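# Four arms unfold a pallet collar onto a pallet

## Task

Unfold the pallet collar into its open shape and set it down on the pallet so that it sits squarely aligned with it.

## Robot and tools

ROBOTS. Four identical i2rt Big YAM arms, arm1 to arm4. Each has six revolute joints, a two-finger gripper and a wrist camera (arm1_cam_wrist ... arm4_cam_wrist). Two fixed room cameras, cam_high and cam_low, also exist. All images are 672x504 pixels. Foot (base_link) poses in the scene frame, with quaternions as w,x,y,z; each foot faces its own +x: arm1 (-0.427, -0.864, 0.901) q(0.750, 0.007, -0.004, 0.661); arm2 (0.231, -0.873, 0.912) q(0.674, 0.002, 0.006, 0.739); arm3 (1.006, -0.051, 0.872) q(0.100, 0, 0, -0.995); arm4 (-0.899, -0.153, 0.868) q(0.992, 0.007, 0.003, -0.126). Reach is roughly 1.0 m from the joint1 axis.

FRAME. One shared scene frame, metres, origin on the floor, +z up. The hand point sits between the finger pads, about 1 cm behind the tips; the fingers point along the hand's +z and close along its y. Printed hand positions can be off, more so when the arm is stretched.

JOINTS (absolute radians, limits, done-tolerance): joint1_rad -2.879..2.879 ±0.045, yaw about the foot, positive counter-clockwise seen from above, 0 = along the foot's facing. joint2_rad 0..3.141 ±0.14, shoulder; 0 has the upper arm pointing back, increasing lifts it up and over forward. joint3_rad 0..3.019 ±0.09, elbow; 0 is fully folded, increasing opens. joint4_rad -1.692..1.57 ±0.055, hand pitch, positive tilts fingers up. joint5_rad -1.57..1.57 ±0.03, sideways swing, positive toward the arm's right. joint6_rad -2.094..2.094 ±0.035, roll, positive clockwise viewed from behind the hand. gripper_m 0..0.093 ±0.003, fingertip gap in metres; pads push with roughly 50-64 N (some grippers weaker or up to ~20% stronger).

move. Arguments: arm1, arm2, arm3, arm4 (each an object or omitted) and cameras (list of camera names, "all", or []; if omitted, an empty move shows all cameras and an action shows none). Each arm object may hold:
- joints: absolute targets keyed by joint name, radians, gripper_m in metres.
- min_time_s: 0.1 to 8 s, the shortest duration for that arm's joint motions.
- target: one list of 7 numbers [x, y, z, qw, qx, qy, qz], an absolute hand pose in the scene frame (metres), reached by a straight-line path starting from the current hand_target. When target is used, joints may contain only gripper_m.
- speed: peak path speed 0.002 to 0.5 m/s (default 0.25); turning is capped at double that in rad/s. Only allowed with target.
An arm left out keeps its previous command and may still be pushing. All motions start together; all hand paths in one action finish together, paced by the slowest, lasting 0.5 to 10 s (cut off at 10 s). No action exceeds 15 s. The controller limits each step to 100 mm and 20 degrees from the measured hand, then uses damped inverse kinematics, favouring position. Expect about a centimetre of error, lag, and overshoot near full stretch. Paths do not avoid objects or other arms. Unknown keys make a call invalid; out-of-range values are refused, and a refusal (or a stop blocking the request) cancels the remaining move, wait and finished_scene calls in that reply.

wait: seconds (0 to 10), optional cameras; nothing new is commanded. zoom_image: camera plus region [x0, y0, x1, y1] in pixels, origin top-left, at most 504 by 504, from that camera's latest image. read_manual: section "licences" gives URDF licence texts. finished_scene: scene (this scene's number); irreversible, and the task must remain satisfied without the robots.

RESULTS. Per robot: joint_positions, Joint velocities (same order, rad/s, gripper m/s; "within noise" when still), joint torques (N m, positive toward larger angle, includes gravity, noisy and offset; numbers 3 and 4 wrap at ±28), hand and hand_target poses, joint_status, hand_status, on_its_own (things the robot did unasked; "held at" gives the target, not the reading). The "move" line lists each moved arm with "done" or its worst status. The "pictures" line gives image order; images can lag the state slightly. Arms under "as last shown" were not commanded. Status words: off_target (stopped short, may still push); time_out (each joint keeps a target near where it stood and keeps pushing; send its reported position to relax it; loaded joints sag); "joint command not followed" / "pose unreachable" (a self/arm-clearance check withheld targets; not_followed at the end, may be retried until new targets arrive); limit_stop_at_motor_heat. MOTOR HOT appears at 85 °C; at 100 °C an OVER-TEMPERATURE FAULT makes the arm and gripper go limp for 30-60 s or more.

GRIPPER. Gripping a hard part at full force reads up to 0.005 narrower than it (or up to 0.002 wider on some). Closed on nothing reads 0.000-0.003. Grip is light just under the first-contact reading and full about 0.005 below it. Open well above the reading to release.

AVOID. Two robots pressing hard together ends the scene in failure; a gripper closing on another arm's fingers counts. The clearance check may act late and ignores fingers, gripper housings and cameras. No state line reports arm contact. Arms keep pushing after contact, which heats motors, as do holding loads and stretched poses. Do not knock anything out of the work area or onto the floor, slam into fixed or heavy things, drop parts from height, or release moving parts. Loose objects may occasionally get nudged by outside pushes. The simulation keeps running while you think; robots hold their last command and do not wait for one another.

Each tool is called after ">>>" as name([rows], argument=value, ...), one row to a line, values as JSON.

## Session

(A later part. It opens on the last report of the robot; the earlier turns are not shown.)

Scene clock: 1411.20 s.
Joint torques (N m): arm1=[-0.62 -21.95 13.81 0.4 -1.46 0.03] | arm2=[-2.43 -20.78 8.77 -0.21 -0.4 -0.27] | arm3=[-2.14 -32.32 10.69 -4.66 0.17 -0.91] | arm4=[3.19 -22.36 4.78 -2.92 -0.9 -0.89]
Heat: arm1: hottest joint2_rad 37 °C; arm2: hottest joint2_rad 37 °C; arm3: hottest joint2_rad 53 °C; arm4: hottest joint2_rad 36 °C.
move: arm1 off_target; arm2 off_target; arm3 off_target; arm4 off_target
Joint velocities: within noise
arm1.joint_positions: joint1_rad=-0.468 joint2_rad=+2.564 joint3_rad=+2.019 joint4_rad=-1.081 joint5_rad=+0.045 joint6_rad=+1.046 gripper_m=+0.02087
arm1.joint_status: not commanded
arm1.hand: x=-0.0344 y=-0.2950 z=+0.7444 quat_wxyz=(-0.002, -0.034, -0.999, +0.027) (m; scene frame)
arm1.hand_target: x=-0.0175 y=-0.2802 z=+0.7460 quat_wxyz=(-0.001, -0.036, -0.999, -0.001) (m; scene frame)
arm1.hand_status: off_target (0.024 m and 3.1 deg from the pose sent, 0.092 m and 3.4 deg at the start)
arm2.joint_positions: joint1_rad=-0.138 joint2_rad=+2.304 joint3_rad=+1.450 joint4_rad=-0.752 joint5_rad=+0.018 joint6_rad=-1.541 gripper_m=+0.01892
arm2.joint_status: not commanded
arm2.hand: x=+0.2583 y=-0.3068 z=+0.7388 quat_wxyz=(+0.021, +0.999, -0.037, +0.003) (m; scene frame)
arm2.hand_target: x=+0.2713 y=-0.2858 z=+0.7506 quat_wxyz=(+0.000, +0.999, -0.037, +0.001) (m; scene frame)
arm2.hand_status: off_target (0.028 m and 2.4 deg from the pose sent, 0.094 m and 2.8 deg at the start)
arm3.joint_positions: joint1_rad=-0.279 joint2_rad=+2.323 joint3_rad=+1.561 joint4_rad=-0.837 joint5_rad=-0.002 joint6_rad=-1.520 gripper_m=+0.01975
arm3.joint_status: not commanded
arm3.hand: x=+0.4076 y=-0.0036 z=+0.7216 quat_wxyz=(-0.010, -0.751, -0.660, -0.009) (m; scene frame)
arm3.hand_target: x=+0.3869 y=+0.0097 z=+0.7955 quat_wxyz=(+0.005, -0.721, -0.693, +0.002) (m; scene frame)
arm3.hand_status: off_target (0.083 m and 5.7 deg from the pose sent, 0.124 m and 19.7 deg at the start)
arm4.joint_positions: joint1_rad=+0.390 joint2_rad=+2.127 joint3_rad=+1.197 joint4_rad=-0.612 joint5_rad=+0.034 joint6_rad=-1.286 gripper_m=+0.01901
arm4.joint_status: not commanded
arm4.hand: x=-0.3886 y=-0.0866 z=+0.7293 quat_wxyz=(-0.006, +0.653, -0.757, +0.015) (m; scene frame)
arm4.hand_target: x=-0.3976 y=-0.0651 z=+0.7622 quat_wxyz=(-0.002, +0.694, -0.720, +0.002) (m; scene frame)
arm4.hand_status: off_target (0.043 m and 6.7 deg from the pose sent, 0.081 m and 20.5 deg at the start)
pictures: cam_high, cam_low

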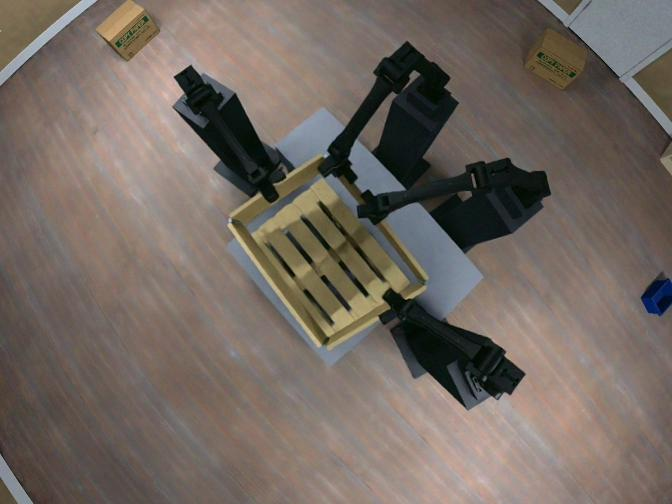

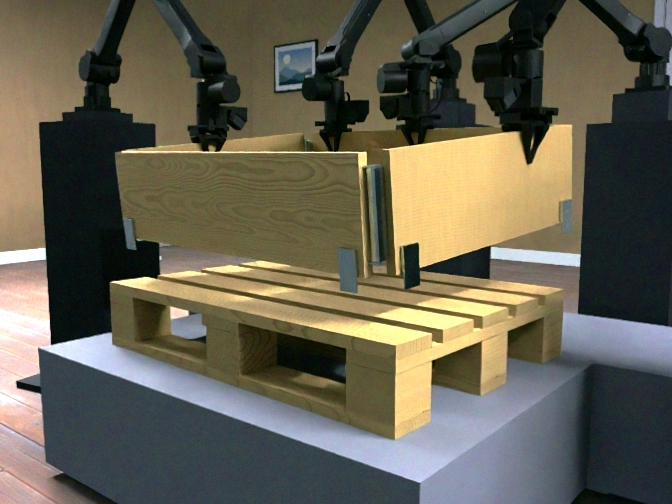

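>>> move(arm1={"target": [-0.010, -0.279, 0.742, 0.0, 0.0366, 0.9993, 0], "speed": 0.06}, arm2={"target": [0.278, -0.285, 0.746, 0.0, 0.9993, -0.0366, 0], "speed": 0.06}, arm3={"target": [0.372, 0.008, 0.800, 0.0, 0.682, 0.7314, 0], "speed": 0.06}, arm4={"target": [-0.416, -0.064, 0.765, 0.0, -0.7314, 0.682, 0], "speed": 0.06}, cameras=["cam_low", "cam_high", "arm3_cam_wrist", "arm4_cam_wrist"])

Scene clock: 1442.43 s.
Joint torques (N m): arm1=[-0.62 -21.83 14.09 0.64 -1.4 0.04] | arm2=[-2.2 -20.37 9.01 -0.01 -0.4 -0.24] | arm3=[-1.79 -33.49 10.56 -4.92 0.17 -1.08] | arm4=[3.49 -24.06 1.72 -2.18 -0.9 -1.16]
Heat: arm1: hottest joint2_rad 35 °C; arm2: hottest joint2_rad 40 °C; arm3: hottest joint2_rad 50 °C; arm4: hottest joint2_rad 41 °C.
move: arm1 off_target; arm2 off_target; arm3 off_target; arm4 off_target
Joint velocities: within noise
arm1.joint_positions: joint1_rad=-0.477 joint2_rad=+2.578 joint3_rad=+2.041 joint4_rad=-1.093 joint5_rad=+0.043 joint6_rad=+1.036 gripper_m=+0.02087
arm1.joint_status: not commanded
arm1.hand: x=-0.0280 y=-0.2964 z=+0.7417 quat_wxyz=(+0.000, -0.034, -0.999, +0.028) (m; scene frame)
arm1.hand_target: x=-0.0106 y=-0.2805 z=+0.7429 quat_wxyz=(-0.001, -0.036, -0.999, +0.000) (m; scene frame)
arm1.hand_status: off_target (0.025 m and 3.3 deg from the pose sent, 0.029 m and 3.1 deg at the start)
arm2.joint_positions: joint1_rad=-0.150 joint2_rad=+2.309 joint3_rad=+1.450 joint4_rad=-0.752 joint5_rad=+0.019 joint6_rad=-1.552 gripper_m=+0.01892
arm2.joint_status: not commanded
arm2.hand: x=+0.2651 y=-0.3085 z=+0.7362 quat_wxyz=(+0.023, +0.999, -0.037, +0.003) (m; scene frame)
arm2.hand_target: x=+0.2782 y=-0.2859 z=+0.7468 quat_wxyz=(+0.000, +0.999, -0.037, +0.001) (m; scene frame)
arm2.hand_status: off_target (0.029 m and 2.7 deg from the pose sent, 0.030 m and 2.4 deg at the start)
arm3.joint_positions: joint1_rad=-0.279 joint2_rad=+2.353 joint3_rad=+1.619 joint4_rad=-0.851 joint5_rad=-0.002 joint6_rad=-1.597 gripper_m=+0.01975
arm3.joint_status: not commanded
arm3.hand: x=+0.3910 y=-0.0023 z=+0.7193 quat_wxyz=(-0.006, -0.725, -0.689, -0.005) (m; scene frame)
arm3.hand_target: x=+0.3732 y=+0.0076 z=+0.7952 quat_wxyz=(+0.006, -0.685, -0.729, +0.003) (m; scene frame)
arm3.hand_status: off_target (0.084 m and 7.0 deg from the pose sent, 0.087 m and 11.5 deg at the start)
arm4.joint_positions: joint1_rad=+0.390 joint2_rad=+2.128 joint3_rad=+1.183 joint4_rad=-0.603 joint5_rad=+0.034 joint6_rad=-1.361 gripper_m=+0.01901
arm4.joint_status: not commanded
arm4.hand: x=-0.3947 y=-0.0875 z=+0.7257 quat_wxyz=(-0.003, +0.681, -0.732, +0.014) (m; scene frame)
arm4.hand_target: x=-0.4148 y=-0.0658 z=+0.7599 quat_wxyz=(-0.001, +0.730, -0.683, +0.001) (m; scene frame)
arm4.hand_status: off_target (0.050 m and 8.3 deg from the pose sent, 0.050 m and 12.6 deg at the start)
pictures: arm3_cam_wrist, arm4_cam_wrist, cam_high, cam_low

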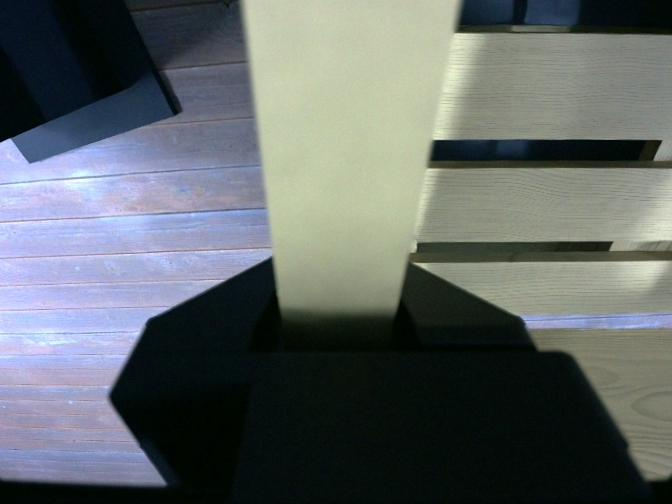

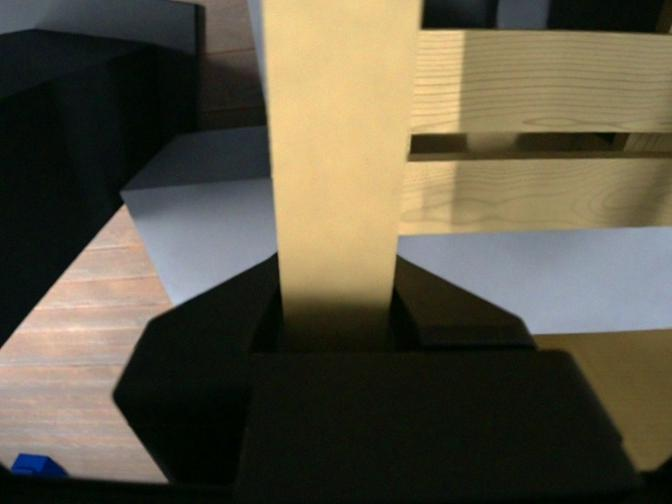

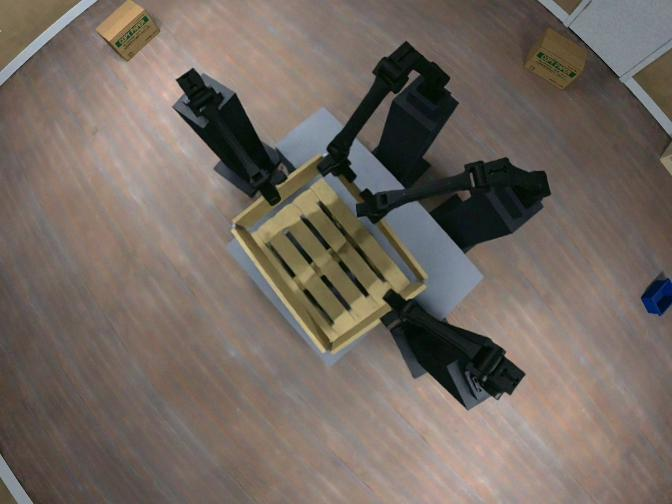

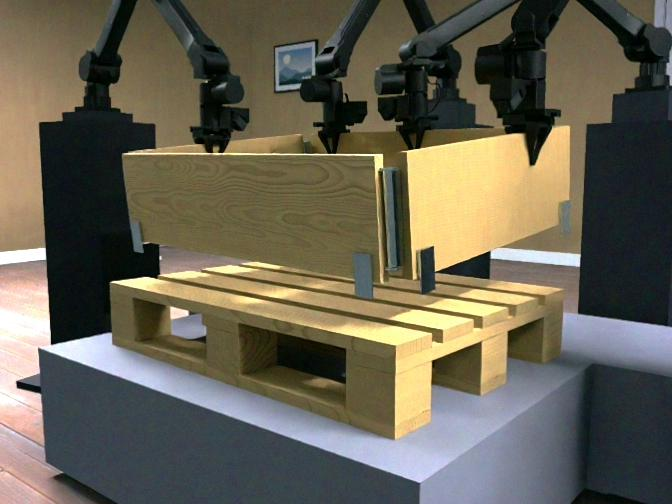

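>>> move(arm1={"target": [-0.010, -0.279, 0.685, 0.0, 0.0366, 0.9993, 0], "speed": 0.05}, arm2={"target": [0.278, -0.285, 0.690, 0.0, 0.9993, -0.0366, 0], "speed": 0.05}, arm3={"target": [0.372, 0.008, 0.775, 0.0, 0.682, 0.7314, 0], "speed": 0.05}, arm4={"target": [-0.416, -0.064, 0.725, 0.0, -0.7314, 0.682, 0], "speed": 0.05}, cameras=["cam_low", "cam_high"])

>>> zoom_image(camera="cam_low", region=[320, 130, 460, 380])

>>> zoom_image(camera="cam_high", region=[200, 130, 460, 370])

Scene clock: 1465.93 s.
Joint torques (N m): arm1=[-0.62 -20.31 13.03 1.37 -0.85 0.11] | arm2=[-2.08 -19.08 7.87 0.66 -0.46 -0.16] | arm3=[-1.32 -34.84 8.99 -4.12 -0.13 -1.05] | arm4=[3.08 -22.83 1.31 -2.35 -0.36 -1.16]
Heat: arm1: hottest joint3_rad 35 °C; arm2: hottest joint2_rad 40 °C; arm3: hottest joint2_rad 47 °C; arm4: hottest joint2_rad 43 °C.
move: arm1 off_target; arm2 off_target; arm3 off_target; arm4 off_target
Joint velocities: within noise
arm1.joint_positions: joint1_rad=-0.478 joint2_rad=+2.655 joint3_rad=+2.085 joint4_rad=-1.048 joint5_rad=+0.030 joint6_rad=+1.027 gripper_m=+0.02087
arm1.joint_status: not commanded
arm1.hand: x=-0.0261 y=-0.2892 z=+0.7033 quat_wxyz=(+0.002, -0.030, -0.999, +0.020) (m; scene frame)
arm1.hand_target: x=-0.0110 y=-0.2808 z=+0.6862 quat_wxyz=(+0.000, -0.037, -0.999, +0.000) (m; scene frame)
arm1.hand_status: off_target (0.026 m and 2.4 deg from the pose sent, 0.062 m and 3.3 deg at the start)
arm2.joint_positions: joint1_rad=-0.152 joint2_rad=+2.396 joint3_rad=+1.490 joint4_rad=-0.684 joint5_rad=+0.020 joint6_rad=-1.564 gripper_m=+0.01892
arm2.joint_status: not commanded
arm2.hand: x=+0.2668 y=-0.2983 z=+0.6973 quat_wxyz=(+0.013, +0.999, -0.033, +0.004) (m; scene frame)
arm2.hand_target: x=+0.2780 y=-0.2855 z=+0.6907 quat_wxyz=(+0.000, +0.999, -0.037, +0.000) (m; scene frame)
arm2.hand_status: off_target (0.019 m and 1.6 deg from the pose sent, 0.053 m and 2.7 deg at the start)
arm3.joint_positions: joint1_rad=-0.289 joint2_rad=+2.406 joint3_rad=+1.636 joint4_rad=-0.835 joint5_rad=+0.008 joint6_rad=-1.604 gripper_m=+0.01975
arm3.joint_status: not commanded
arm3.hand: x=+0.3946 y=+0.0058 z=+0.6924 quat_wxyz=(-0.010, -0.727, -0.687, -0.015) (m; scene frame)
arm3.hand_target: x=+0.3731 y=+0.0080 z=+0.7696 quat_wxyz=(+0.005, -0.684, -0.729, +0.001) (m; scene frame)
arm3.hand_status: off_target (0.086 m and 7.5 deg from the pose sent, 0.060 m and 7.0 deg at the start)
arm4.joint_positions: joint1_rad=+0.392 joint2_rad=+2.193 joint3_rad=+1.184 joint4_rad=-0.516 joint5_rad=+0.021 joint6_rad=-1.362 gripper_m=+0.01901
arm4.joint_status: not commanded
arm4.hand: x=-0.3920 y=-0.0835 z=+0.6946 quat_wxyz=(-0.016, +0.682, -0.731, +0.015) (m; scene frame)
arm4.hand_target: x=-0.4148 y=-0.0655 z=+0.7212 quat_wxyz=(-0.001, +0.730, -0.683, +0.001) (m; scene frame)
arm4.hand_status: off_target (0.043 m and 8.4 deg from the pose sent, 0.032 m and 8.3 deg at the start)
pictures: cam_high, cam_low

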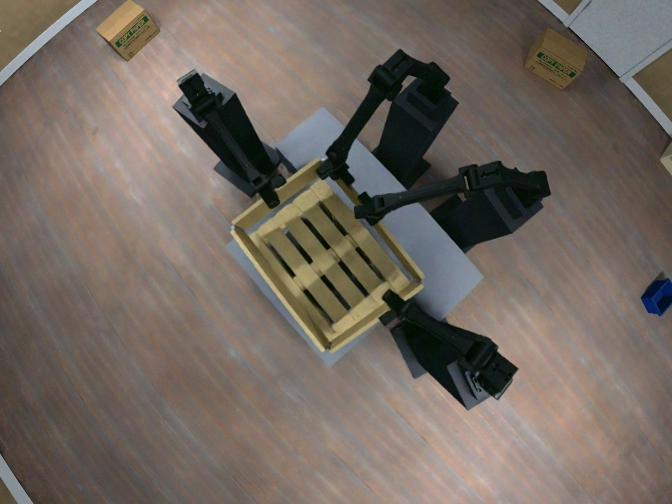

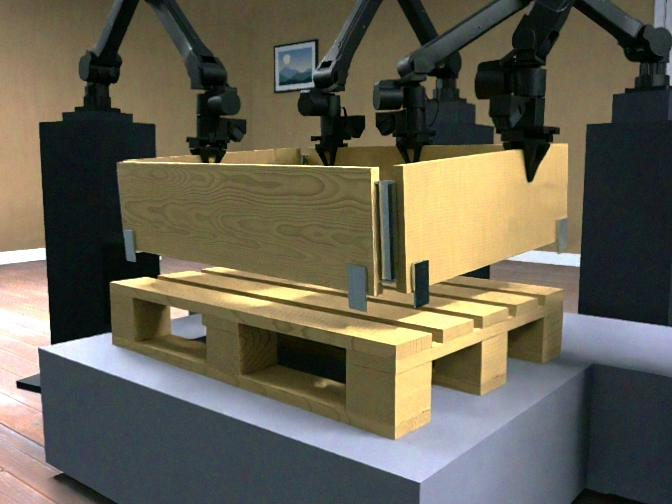

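Scaled by 2.016 from the camera's 672x504 image, which has a finer 960x720 frame.

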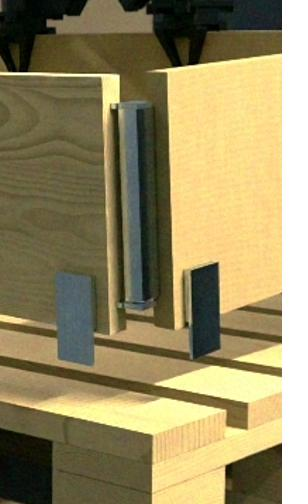

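Scaled by 1.938 from the camera's 672x504 image, which has a finer 960x720 frame.

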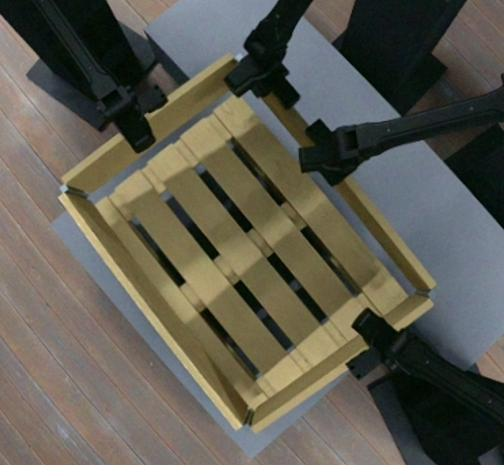

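>>> move(arm1={"target": [-0.010, -0.281, 0.650, 0.0, 0.0366, 0.9993, 0], "speed": 0.05}, arm2={"target": [0.278, -0.287, 0.655, 0.0, 0.9993, -0.0366, 0], "speed": 0.05}, arm3={"target": [0.373, 0.006, 0.735, 0.0, 0.682, 0.7314, 0], "speed": 0.05}, arm4={"target": [-0.416, -0.066, 0.687, 0.0, -0.7314, 0.682, 0], "speed": 0.05}, cameras=["cam_low", "cam_high"])

>>> zoom_image(camera="cam_low", region=[320, 230, 460, 370])

>>> zoom_image(camera="cam_low", region=[90, 220, 230, 340])

>>> zoom_image(camera="cam_low", region=[490, 200, 630, 340])

Scene clock: 1489.27 s.
Joint torques (N m): arm1=[-0.62 -20.6 12.68 1.28 -0.85 0.11] | arm2=[-2.55 -18.84 7.32 0.72 -0.45 -0.14] | arm3=[-0.97 -33.9 8.09 -3.71 -0.23 -1.01] | arm4=[3.19 -22.65 0.57 -2.03 -0.35 -1.22]
Heat: arm1: hottest joint2_rad 37 °C; arm2: hottest joint2_rad 36 °C; arm3: hottest joint2_rad 49 °C; arm4: hottest joint2_rad 44 °C.
move: arm1 off_target; arm2 off_target; arm3 off_target; arm4 off_target
Joint velocities: within noise
arm1.joint_positions: joint1_rad=-0.479 joint2_rad=+2.720 joint3_rad=+2.116 joint4_rad=-1.010 joint5_rad=+0.030 joint6_rad=+1.026 gripper_m=+0.02087
arm1.joint_status: not commanded
arm1.hand: x=-0.0248 y=-0.2883 z=+0.6689 quat_wxyz=(+0.001, -0.030, -0.999, +0.017) (m; scene frame)
arm1.hand_target: x=-0.0110 y=-0.2824 z=+0.6512 quat_wxyz=(+0.000, -0.036, -0.999, +0.000) (m; scene frame)
arm1.hand_status: off_target (0.025 m and 2.1 deg from the pose sent, 0.056 m and 2.4 deg at the start)
arm2.joint_positions: joint1_rad=-0.155 joint2_rad=+2.468 joint3_rad=+1.515 joint4_rad=-0.635 joint5_rad=+0.020 joint6_rad=-1.566 gripper_m=+0.01892
arm2.joint_status: not commanded
arm2.hand: x=+0.2682 y=-0.2983 z=+0.6628 quat_wxyz=(+0.012, +0.999, -0.034, +0.004) (m; scene frame)
arm2.hand_target: x=+0.2781 y=-0.2876 z=+0.6555 quat_wxyz=(+0.000, +0.999, -0.037, +0.000) (m; scene frame)
arm2.hand_status: off_target (0.017 m and 1.5 deg from the pose sent, 0.045 m and 1.6 deg at the start)
arm3.joint_positions: joint1_rad=-0.289 joint2_rad=+2.467 joint3_rad=+1.643 joint4_rad=-0.779 joint5_rad=+0.009 joint6_rad=-1.605 gripper_m=+0.01975
arm3.joint_status: not commanded
arm3.hand: x=+0.3964 y=+0.0058 z=+0.6583 quat_wxyz=(-0.009, -0.726, -0.687, -0.014) (m; scene frame)
arm3.hand_target: x=+0.3739 y=+0.0060 z=+0.7299 quat_wxyz=(+0.004, -0.684, -0.730, +0.001) (m; scene frame)
arm3.hand_status: off_target (0.080 m and 7.4 deg from the pose sent, 0.048 m and 7.5 deg at the start)
arm4.joint_positions: joint1_rad=+0.392 joint2_rad=+2.275 joint3_rad=+1.200 joint4_rad=-0.451 joint5_rad=+0.020 joint6_rad=-1.361 gripper_m=+0.01901
arm4.joint_status: not commanded
arm4.hand: x=-0.3932 y=-0.0831 z=+0.6585 quat_wxyz=(-0.016, +0.682, -0.731, +0.014) (m; scene frame)
arm4.hand_target: x=-0.4150 y=-0.0672 z=+0.6836 quat_wxyz=(-0.001, +0.730, -0.683, +0.001) (m; scene frame)
arm4.hand_status: off_target (0.040 m and 8.4 deg from the pose sent, 0.031 m and 8.4 deg at the start)
pictures: cam_high, cam_low

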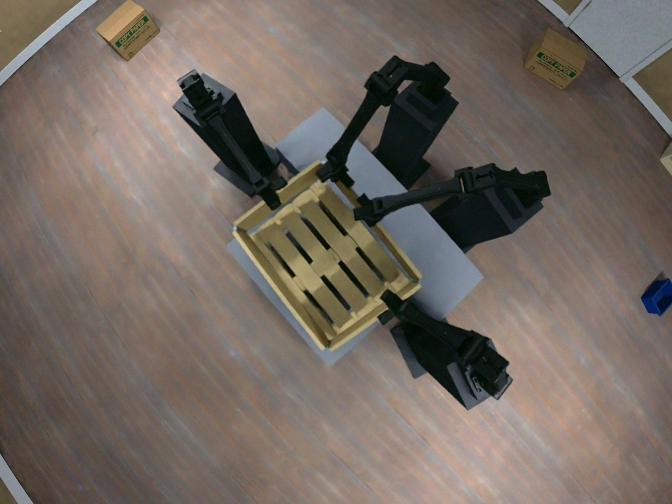

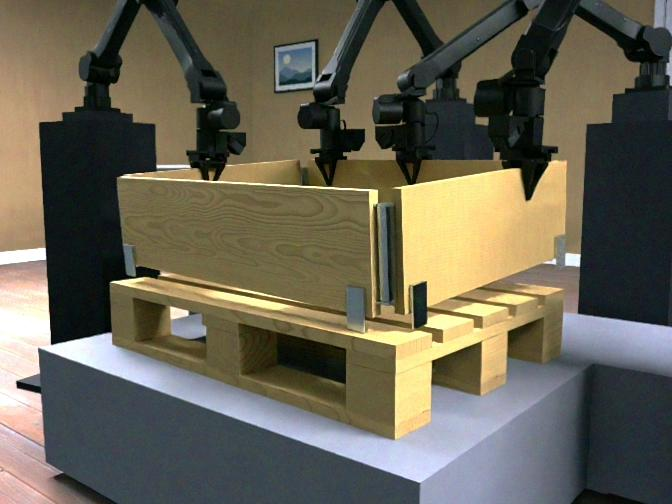

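Scaled by 3.600 from the camera's 672x504 image, which has a finer 960x720 frame.

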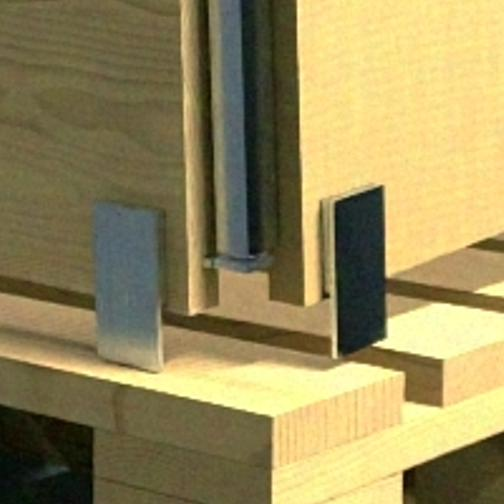

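Scaled by 3.600 from the camera's 672x504 image, which has a finer 960x720 frame.

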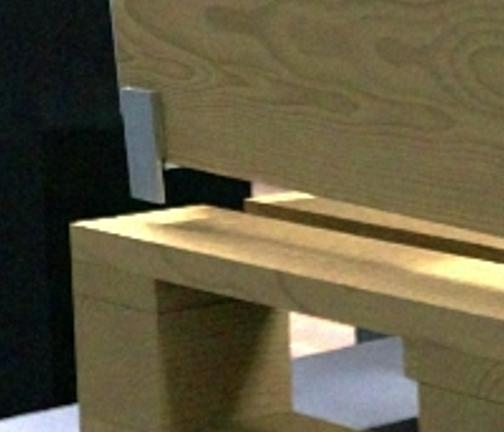

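Scaled by 3.600 from the camera's 672x504 image, which has a finer 960x720 frame.

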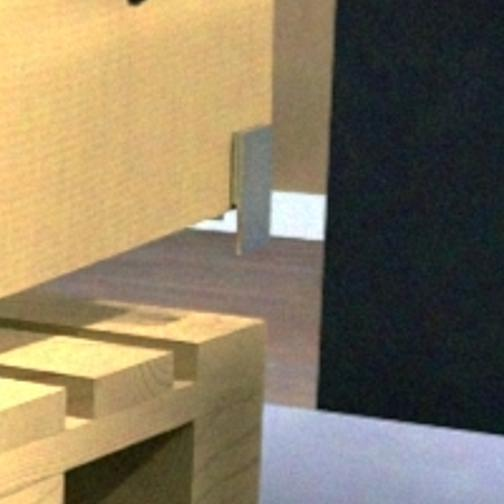

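>>> move(arm1={"target": [-0.012, -0.281, 0.635, 0.0, 0.0366, 0.9993, 0], "speed": 0.04}, arm2={"target": [0.276, -0.287, 0.640, 0.0, 0.9993, -0.0366, 0], "speed": 0.04}, arm3={"target": [0.374, 0.006, 0.715, 0.0, 0.690, 0.724, 0], "speed": 0.04}, arm4={"target": [-0.414, -0.066, 0.668, 0.0, -0.724, 0.690, 0], "speed": 0.04}, cameras=["cam_low"])

>>> zoom_image(camera="cam_low", region=[320, 230, 460, 370])

>>> zoom_image(camera="cam_low", region=[90, 220, 230, 340])

>>> zoom_image(camera="cam_low", region=[490, 200, 630, 340])

Scene clock: 1524.03 s.
Joint torques (N m): arm1=[-0.38 -20.66 12.57 1.06 -0.58 0.13] | arm2=[-2.14 -19.37 7.3 0.21 -0.47 -0.12] | arm3=[-0.85 -33.03 8.14 -3.51 -0.25 -0.87] | arm4=[2.9 -21.48 0.77 -1.7 -0.23 -1.03]
Heat: arm1: hottest joint3_rad 40 °C; arm2: hottest joint2_rad 38 °C; arm3: hottest joint2_rad 47 °C; arm4: hottest joint2_rad 37 °C.
move: arm1 off_target; arm2 off_target; arm3 off_target; arm4 off_target
Joint velocities: within noise
arm1.joint_positions: joint1_rad=-0.481 joint2_rad=+2.749 joint3_rad=+2.131 joint4_rad=-0.991 joint5_rad=+0.024 joint6_rad=+1.025 gripper_m=+0.02087
arm1.joint_status: not commanded
arm1.hand: x=-0.0244 y=-0.2875 z=+0.6535 quat_wxyz=(+0.002, -0.030, -0.999, +0.014) (m; scene frame)
arm1.hand_target: x=-0.0128 y=-0.2824 z=+0.6359 quat_wxyz=(+0.000, -0.037, -0.999, +0.000) (m; scene frame)
arm1.hand_status: off_target (0.023 m and 1.8 deg from the pose sent, 0.037 m and 2.2 deg at the start)
arm2.joint_positions: joint1_rad=-0.156 joint2_rad=+2.503 joint3_rad=+1.529 joint4_rad=-0.607 joint5_rad=+0.020 joint6_rad=-1.566 gripper_m=+0.01892
arm2.joint_status: not commanded
arm2.hand: x=+0.2685 y=-0.2974 z=+0.6459 quat_wxyz=(+0.009, +0.999, -0.034, +0.004) (m; scene frame)
arm2.hand_target: x=+0.2760 y=-0.2875 z=+0.6403 quat_wxyz=(+0.000, +0.999, -0.037, +0.000) (m; scene frame)
arm2.hand_status: off_target (0.014 m and 1.1 deg from the pose sent, 0.027 m and 1.5 deg at the start)
arm3.joint_positions: joint1_rad=-0.290 joint2_rad=+2.487 joint3_rad=+1.643 joint4_rad=-0.756 joint5_rad=+0.010 joint6_rad=-1.600 gripper_m=+0.01975
arm3.joint_status: not commanded
arm3.hand: x=+0.3977 y=+0.0062 z=+0.6464 quat_wxyz=(-0.007, -0.728, -0.685, -0.013) (m; scene frame)
arm3.hand_target: x=+0.3749 y=+0.0060 z=+0.7110 quat_wxyz=(+0.004, -0.691, -0.722, +0.001) (m; scene frame)
arm3.hand_status: off_target (0.073 m and 6.5 deg from the pose sent, 0.061 m and 6.2 deg at the start)
arm4.joint_positions: joint1_rad=+0.392 joint2_rad=+2.297 joint3_rad=+1.211 joint4_rad=-0.434 joint5_rad=+0.018 joint6_rad=-1.356 gripper_m=+0.01901
arm4.joint_status: not commanded
arm4.hand: x=-0.3900 y=-0.0820 z=+0.6499 quat_wxyz=(-0.019, +0.680, -0.733, +0.015) (m; scene frame)
arm4.hand_target: x=-0.4131 y=-0.0672 z=+0.6660 quat_wxyz=(-0.001, +0.723, -0.691, +0.000) (m; scene frame)
arm4.hand_status: off_target (0.034 m and 7.6 deg from the pose sent, 0.029 m and 7.2 deg at the start)
pictures: cam_low

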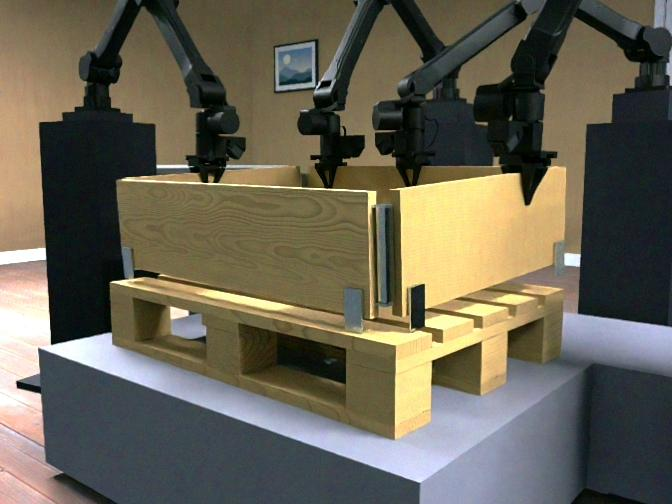

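Scaled by 3.600 from the camera's 672x504 image, which has a finer 960x720 frame.

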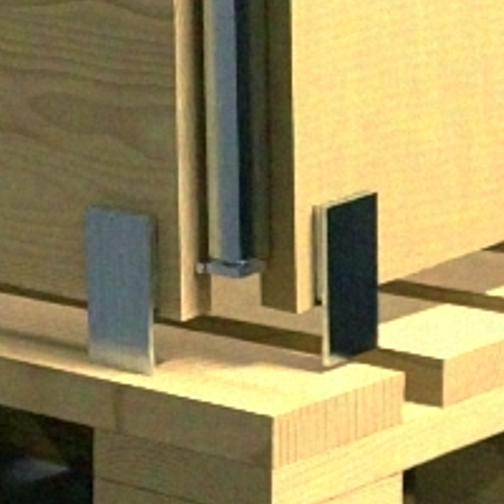

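Scaled by 3.600 from the camera's 672x504 image, which has a finer 960x720 frame.

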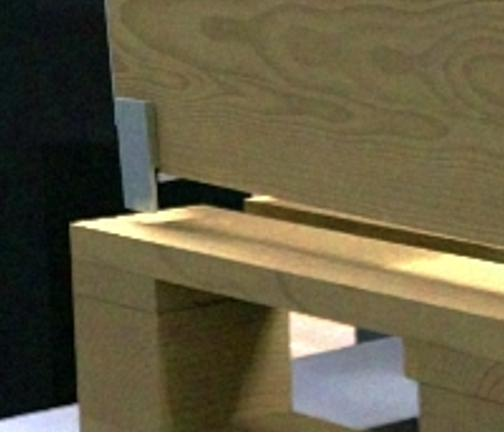

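Scaled by 3.600 from the camera's 672x504 image, which has a finer 960x720 frame.

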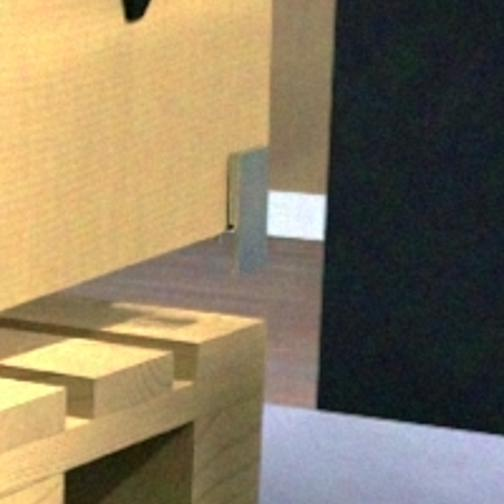

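>>> move(arm1={"target": [-0.056, -0.252, 0.680, 0.0, 0.0366, 0.9993, 0], "speed": 0.05}, arm2={"target": [0.236, -0.261, 0.685, 0.0, 0.9993, -0.0366, 0], "speed": 0.05}, arm3={"target": [0.358, 0.040, 0.725, 0.0, 0.690, 0.724, 0], "speed": 0.05}, arm4={"target": [-0.430, -0.044, 0.690, 0.0, -0.724, 0.690, 0], "speed": 0.05}, cameras=["cam_low"])

>>> zoom_image(camera="cam_low", region=[320, 230, 460, 370])

>>> zoom_image(camera="cam_low", region=[90, 220, 230, 340])

>>> zoom_image(camera="cam_low", region=[490, 200, 630, 340])

Scene clock: 1598.73 s.
Joint torques (N m): arm1=[2.14 -26.11 8.96 0.21 -0.83 0.44] | arm2=[-0.09 -24.88 7.45 -1.33 -0.59 0.14] | arm3=[-2.2 -32.62 10.21 -4.1 0.13 -1.27] | arm4=[3.96 -23.94 -0.08 -2.15 -0.54 -1.19]
Heat: arm1: hottest joint2_rad 39 °C; arm2: hottest joint2_rad 33 °C; arm3: hottest joint2_rad 54 °C; arm4: hottest joint2_rad 37 °C.
move: arm1 off_target; arm2 off_target; arm3 off_target; arm4 off_target
Joint velocities: within noise
arm1.joint_positions: joint1_rad=-0.440 joint2_rad=+2.733 joint3_rad=+2.131 joint4_rad=-1.013 joint5_rad=+0.027 joint6_rad=+1.065 gripper_m=+0.02087
arm1.joint_status: not commanded
arm1.hand: x=-0.0471 y=-0.2718 z=+0.6647 quat_wxyz=(+0.001, -0.030, -0.999, +0.017) (m; scene frame)
arm1.hand_target: x=-0.0563 y=-0.2523 z=+0.6800 quat_wxyz=(+0.000, -0.036, -0.999, +0.000) (m; scene frame)
arm1.hand_status: off_target (0.027 m and 2.1 deg from the pose sent, 0.054 m and 1.8 deg at the start)
arm2.joint_positions: joint1_rad=-0.113 joint2_rad=+2.503 joint3_rad=+1.587 joint4_rad=-0.684 joint5_rad=+0.023 joint6_rad=-1.523 gripper_m=+0.01892
arm2.joint_status: not commanded
arm2.hand: x=+0.2445 y=-0.2825 z=+0.6593 quat_wxyz=(+0.017, +0.999, -0.033, +0.006) (m; scene frame)
arm2.hand_target: x=+0.2360 y=-0.2616 z=+0.6850 quat_wxyz=(+0.000, +0.999, -0.036, +0.000) (m; scene frame)
arm2.hand_status: off_target (0.035 m and 2.1 deg from the pose sent, 0.063 m and 1.1 deg at the start)
arm3.joint_positions: joint1_rad=-0.320 joint2_rad=+2.496 joint3_rad=+1.694 joint4_rad=-0.792 joint5_rad=+0.001 joint6_rad=-1.603 gripper_m=+0.01982
arm3.joint_status: not commanded
arm3.hand: x=+0.3853 y=+0.0245 z=+0.6537 quat_wxyz=(-0.008, -0.737, -0.676, -0.008) (m; scene frame)
arm3.hand_target: x=+0.3596 y=+0.0398 z=+0.7218 quat_wxyz=(+0.007, -0.693, -0.721, +0.002) (m; scene frame)
arm3.hand_status: off_target (0.078 m and 7.9 deg from the pose sent, 0.094 m and 6.5 deg at the start)
arm4.joint_positions: joint1_rad=+0.428 joint2_rad=+2.274 joint3_rad=+1.175 joint4_rad=-0.433 joint5_rad=+0.025 joint6_rad=-1.293 gripper_m=+0.01901
arm4.joint_status: not commanded
arm4.hand: x=-0.4056 y=-0.0672 z=+0.6547 quat_wxyz=(-0.013, +0.670, -0.742, +0.014) (m; scene frame)
arm4.hand_target: x=-0.4288 y=-0.0459 z=+0.6851 quat_wxyz=(-0.001, +0.722, -0.691, +0.001) (m; scene frame)
arm4.hand_status: off_target (0.049 m and 8.9 deg from the pose sent, 0.068 m and 7.6 deg at the start)
pictures: cam_low

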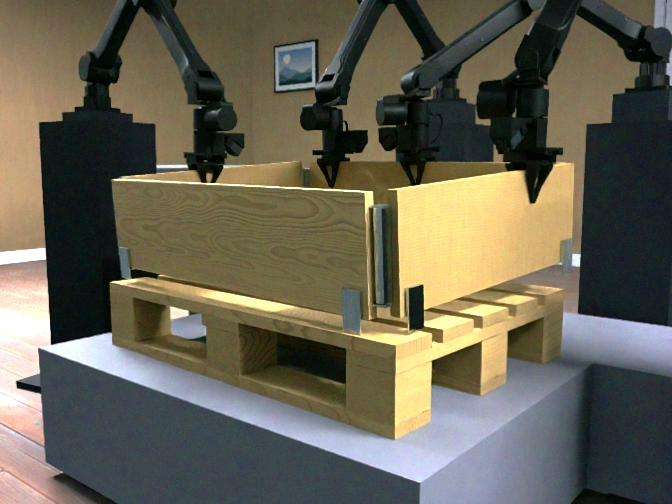

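Scaled by 3.600 from the camera's 672x504 image, which has a finer 960x720 frame.

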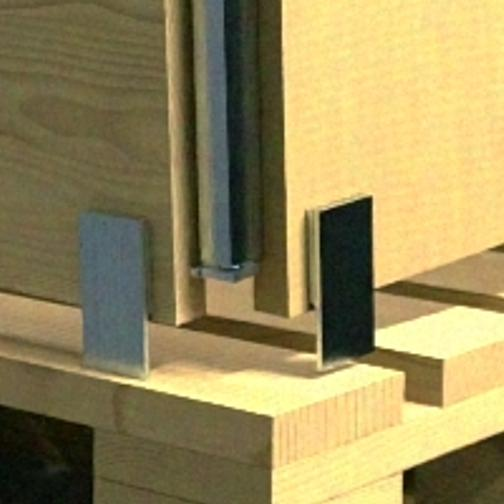

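Scaled by 3.600 from the camera's 672x504 image, which has a finer 960x720 frame.

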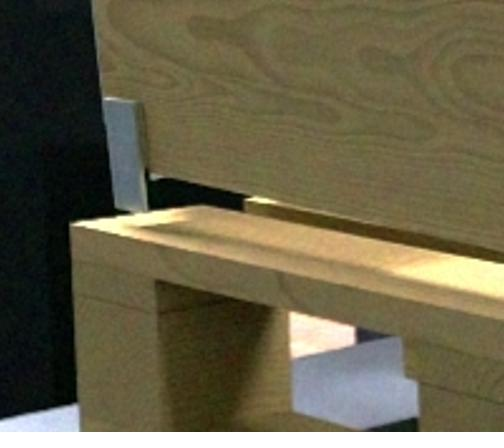

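Scaled by 3.600 from the camera's 672x504 image, which has a finer 960x720 frame.

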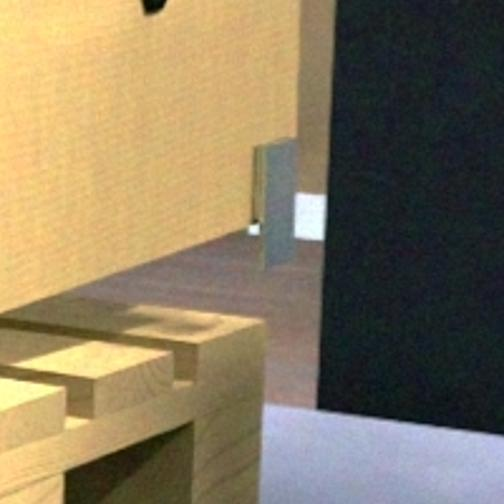

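>>> move(arm1={"target": [-0.045, -0.252, 0.630, 0.0, 0.0366, 0.9993, 0], "speed": 0.05}, arm2={"target": [0.248, -0.261, 0.635, 0.0, 0.9993, -0.0366, 0], "speed": 0.05}, arm3={"target": [0.350, 0.042, 0.735, 0.0, 0.656, 0.7547, 0], "speed": 0.05}, arm4={"target": [-0.432, -0.040, 0.700, 0.0, -0.7547, 0.656, 0], "speed": 0.05}, cameras=["cam_low"])

>>> zoom_image(camera="cam_low", region=[320, 230, 460, 370])

>>> zoom_image(camera="cam_low", region=[90, 220, 230, 340])

>>> zoom_image(camera="cam_low", region=[490, 200, 630, 340])

Scene clock: 1640.47 s.
Joint torques (N m): arm1=[0.97 -20.19 12.51 1.13 -0.47 0.32] | arm2=[-1.55 -19.43 7.77 0.54 -0.46 0.01] | arm3=[-1.49 -35.66 9.48 -5.09 -0.15 -1.47] | arm4=[3.55 -25.52 -0.08 -2.55 -0.23 -1.72]
Heat: arm1: hottest joint2_rad 37 °C; arm2: hottest joint2_rad 34 °C; arm3: hottest joint2_rad 57 °C; arm4: hottest joint2_rad 37 °C.
move: arm1 off_target; arm2 off_target; arm3 off_target; arm4 off_target
Joint velocities: within noise
arm1.joint_positions: joint1_rad=-0.439 joint2_rad=+2.768 joint3_rad=+2.179 joint4_rad=-1.009 joint5_rad=+0.020 joint6_rad=+1.065 gripper_m=+0.02087
arm1.joint_status: not commanded
arm1.hand: x=-0.0436 y=-0.2628 z=+0.6552 quat_wxyz=(+0.000, -0.030, -1.000, +0.009) (m; scene frame)
arm1.hand_target: x=-0.0459 y=-0.2538 z=+0.6312 quat_wxyz=(+0.000, -0.036, -0.999, +0.000) (m; scene frame)
arm1.hand_status: off_target (0.027 m and 1.3 deg from the pose sent, 0.040 m and 2.1 deg at the start)
arm2.joint_positions: joint1_rad=-0.118 joint2_rad=+2.544 joint3_rad=+1.632 joint4_rad=-0.669 joint5_rad=+0.019 joint6_rad=-1.533 gripper_m=+0.01892
arm2.joint_status: not commanded
arm2.hand: x=+0.2470 y=-0.2699 z=+0.6459 quat_wxyz=(+0.008, +0.999, -0.032, +0.004) (m; scene frame)
arm2.hand_target: x=+0.2480 y=-0.2617 z=+0.6353 quat_wxyz=(+0.000, +0.999, -0.037, +0.000) (m; scene frame)
arm2.hand_status: off_target (0.014 m and 1.1 deg from the pose sent, 0.033 m and 2.1 deg at the start)
arm3.joint_positions: joint1_rad=-0.332 joint2_rad=+2.527 joint3_rad=+1.739 joint4_rad=-0.792 joint5_rad=+0.008 joint6_rad=-1.668 gripper_m=+0.01995
arm3.joint_status: not commanded
arm3.hand: x=+0.3740 y=+0.0349 z=+0.6468 quat_wxyz=(-0.001, -0.719, -0.695, -0.006) (m; scene frame)
arm3.hand_target: x=+0.3507 y=+0.0419 z=+0.7287 quat_wxyz=(+0.009, -0.660, -0.751, +0.003) (m; scene frame)
arm3.hand_status: off_target (0.092 m and 10.0 deg from the pose sent, 0.090 m and 13.1 deg at the start)
arm4.joint_positions: joint1_rad=+0.444 joint2_rad=+2.274 joint3_rad=+1.165 joint4_rad=-0.433 joint5_rad=+0.019 joint6_rad=-1.322 gripper_m=+0.01901
arm4.joint_status: not commanded
arm4.hand: x=-0.4125 y=-0.0595 z=+0.6531 quat_wxyz=(-0.011, +0.687, -0.727, +0.009) (m; scene frame)
arm4.hand_target: x=-0.4309 y=-0.0415 z=+0.6933 quat_wxyz=(-0.002, +0.752, -0.659, +0.002) (m; scene frame)
arm4.hand_status: off_target (0.054 m and 11.4 deg from the pose sent, 0.059 m and 14.0 deg at the start)
pictures: cam_low

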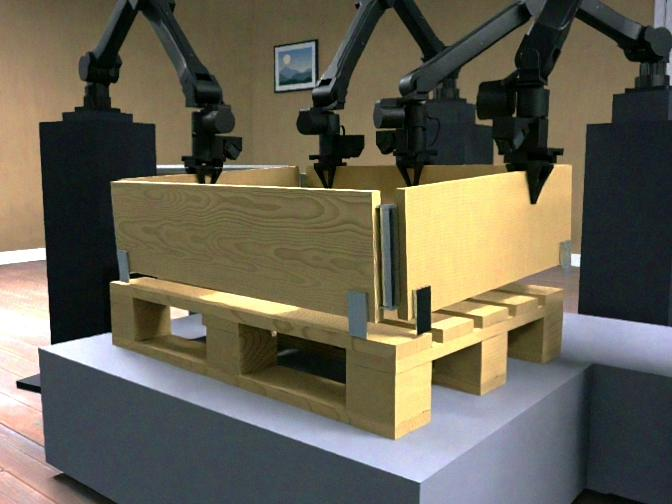

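Scaled by 3.600 from the camera's 672x504 image, which has a finer 960x720 frame.

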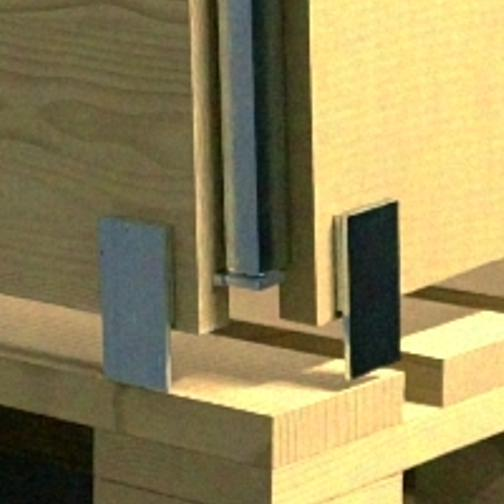

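Scaled by 3.600 from the camera's 672x504 image, which has a finer 960x720 frame.

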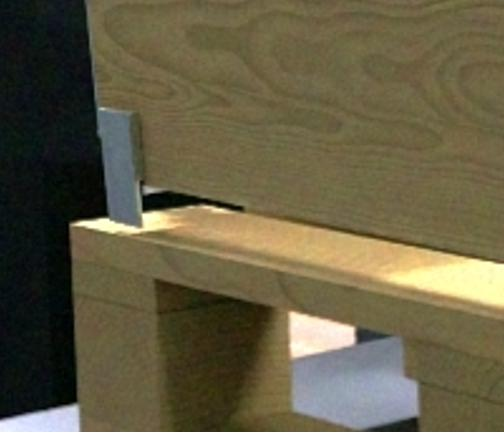

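Scaled by 3.600 from the camera's 672x504 image, which has a finer 960x720 frame.

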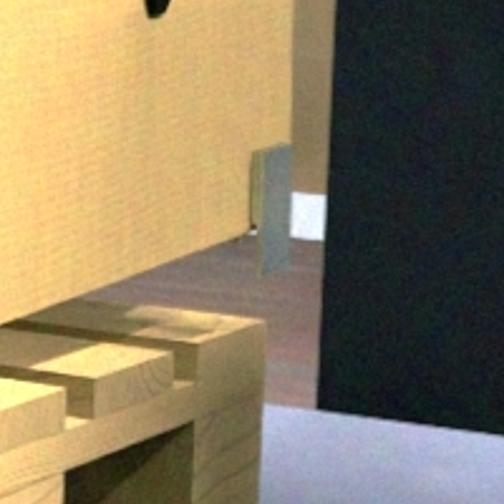

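>>> move(arm1={"target": [-0.030, -0.245, 0.60, 0, 0.0366, 0.9993, 0], "speed": 0.05}, arm2={"target": [0.262, -0.255, 0.60, 0, 0.9993, -0.0366, 0], "speed": 0.05}, cameras=["cam_low", "cam_high"])

>>> zoom_image(camera="cam_low", region=[490, 200, 630, 340])

>>> zoom_image(camera="cam_low", region=[320, 230, 460, 370])

>>> zoom_image(camera="cam_low", region=[90, 220, 230, 340])

Scene clock: 1765.77 s.
Joint torques (N m): arm1=[0.15 -18.96 13.33 1.66 -0.1 0.31] | arm2=[-1.73 -18.14 7.58 0.23 -0.17 0.06] | arm3=[0.56 -36.66 8.42 -4.92 -0.61 -1.16] | arm4=[2.78 -25.52 -0.53 -2.52 0.49 -1.69]
Heat: arm1: hottest joint3_rad 42 °C; arm2: hottest joint2_rad 36 °C; arm3: hottest joint2_rad 49 °C; arm4: hottest joint2_rad 43 °C.
move: arm1 off_target; arm2 off_target
Joint velocities: within noise
arm1.joint_positions: joint1_rad=-0.439 joint2_rad=+2.854 joint3_rad=+2.317 joint4_rad=-1.058 joint5_rad=+0.012 joint6_rad=+1.053 gripper_m=+0.02087
arm1.joint_status: not commanded
arm1.hand: x=-0.0358 y=-0.2474 z=+0.6400 quat_wxyz=(+0.003, -0.024, -1.000, +0.005) (m; scene frame)
arm1.hand_target: x=-0.0321 y=-0.2485 z=+0.6023 quat_wxyz=(+0.000, -0.037, -0.999, -0.001) (m; scene frame)
arm1.hand_status: off_target (0.040 m and 1.6 deg from the pose sent, 0.060 m and 1.3 deg at the start)
arm2.joint_positions: joint1_rad=-0.134 joint2_rad=+2.606 joint3_rad=+1.703 joint4_rad=-0.645 joint5_rad=+0.010 joint6_rad=-1.561 gripper_m=+0.01892
arm2.joint_status: not commanded
arm2.hand: x=+0.2555 y=-0.2507 z=+0.6256 quat_wxyz=(-0.008, +1.000, -0.025, +0.000) (m; scene frame)
arm2.hand_target: x=+0.2617 y=-0.2563 z=+0.6010 quat_wxyz=(+0.000, +0.999, -0.036, +0.000) (m; scene frame)
arm2.hand_status: off_target (0.027 m and 1.6 deg from the pose sent, 0.051 m and 1.1 deg at the start)
arm3.joint_positions: joint1_rad=-0.358 joint2_rad=+2.537 joint3_rad=+1.751 joint4_rad=-0.792 joint5_rad=+0.019 joint6_rad=-1.703 gripper_m=+0.01995
arm3.joint_status: not commanded
arm3.hand: x=+0.3741 y=+0.0539 z=+0.6441 quat_wxyz=(+0.003, -0.716, -0.698, -0.010) (m; scene frame)
arm3.hand_target: x=+0.3506 y=+0.0419 z=+0.7289 quat_wxyz=(+0.009, -0.660, -0.751, +0.004) (m; scene frame)
arm3.hand_status: not commanded
arm4.joint_positions: joint1_rad=+0.455 joint2_rad=+2.274 joint3_rad=+1.172 joint4_rad=-0.432 joint5_rad=+0.002 joint6_rad=-1.325 gripper_m=+0.01903
arm4.joint_status: not commanded
arm4.hand: x=-0.4099 y=-0.0504 z=+0.6544 quat_wxyz=(-0.018, +0.692, -0.722, +0.004) (m; scene frame)
arm4.hand_target: x=-0.4308 y=-0.0414 z=+0.6933 quat_wxyz=(-0.002, +0.752, -0.659, +0.002) (m; scene frame)
arm4.hand_status: not commanded
pictures: cam_high, cam_low

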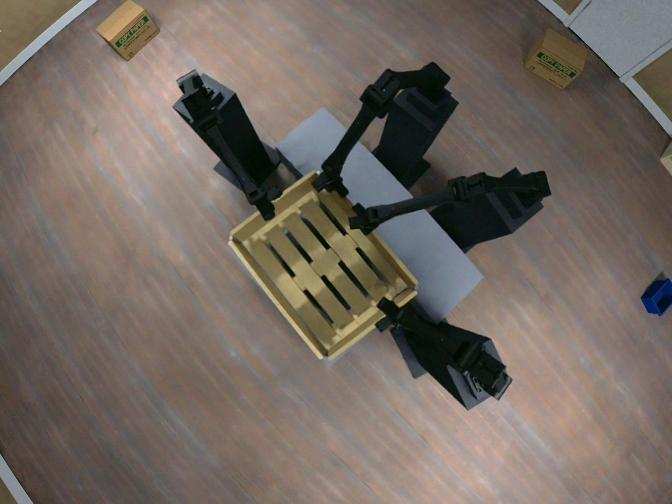

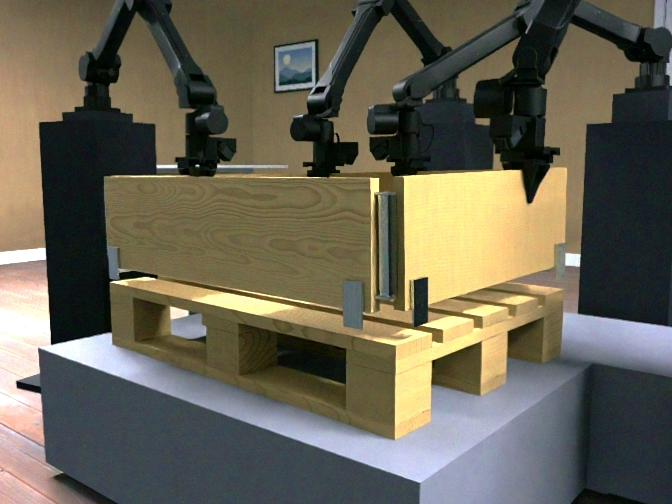

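Scaled by 3.600 from the camera's 672x504 image, which has a finer 960x720 frame.

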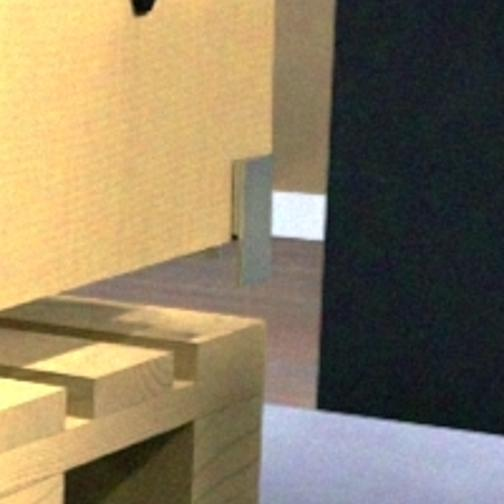

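Scaled by 3.600 from the camera's 672x504 image, which has a finer 960x720 frame.

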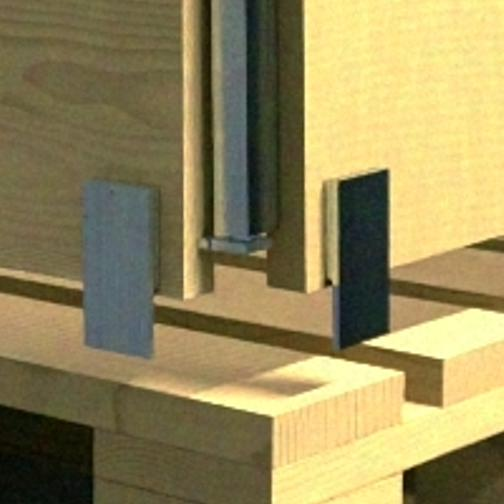

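Scaled by 3.600 from the camera's 672x504 image, which has a finer 960x720 frame.

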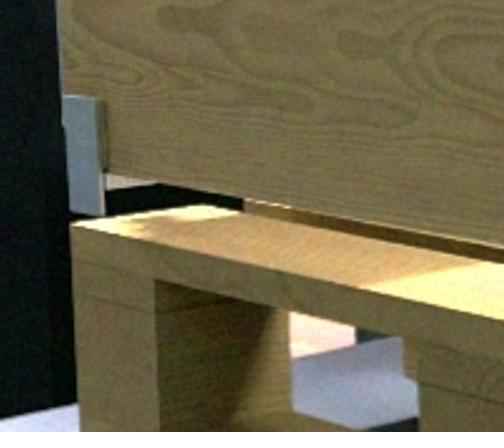

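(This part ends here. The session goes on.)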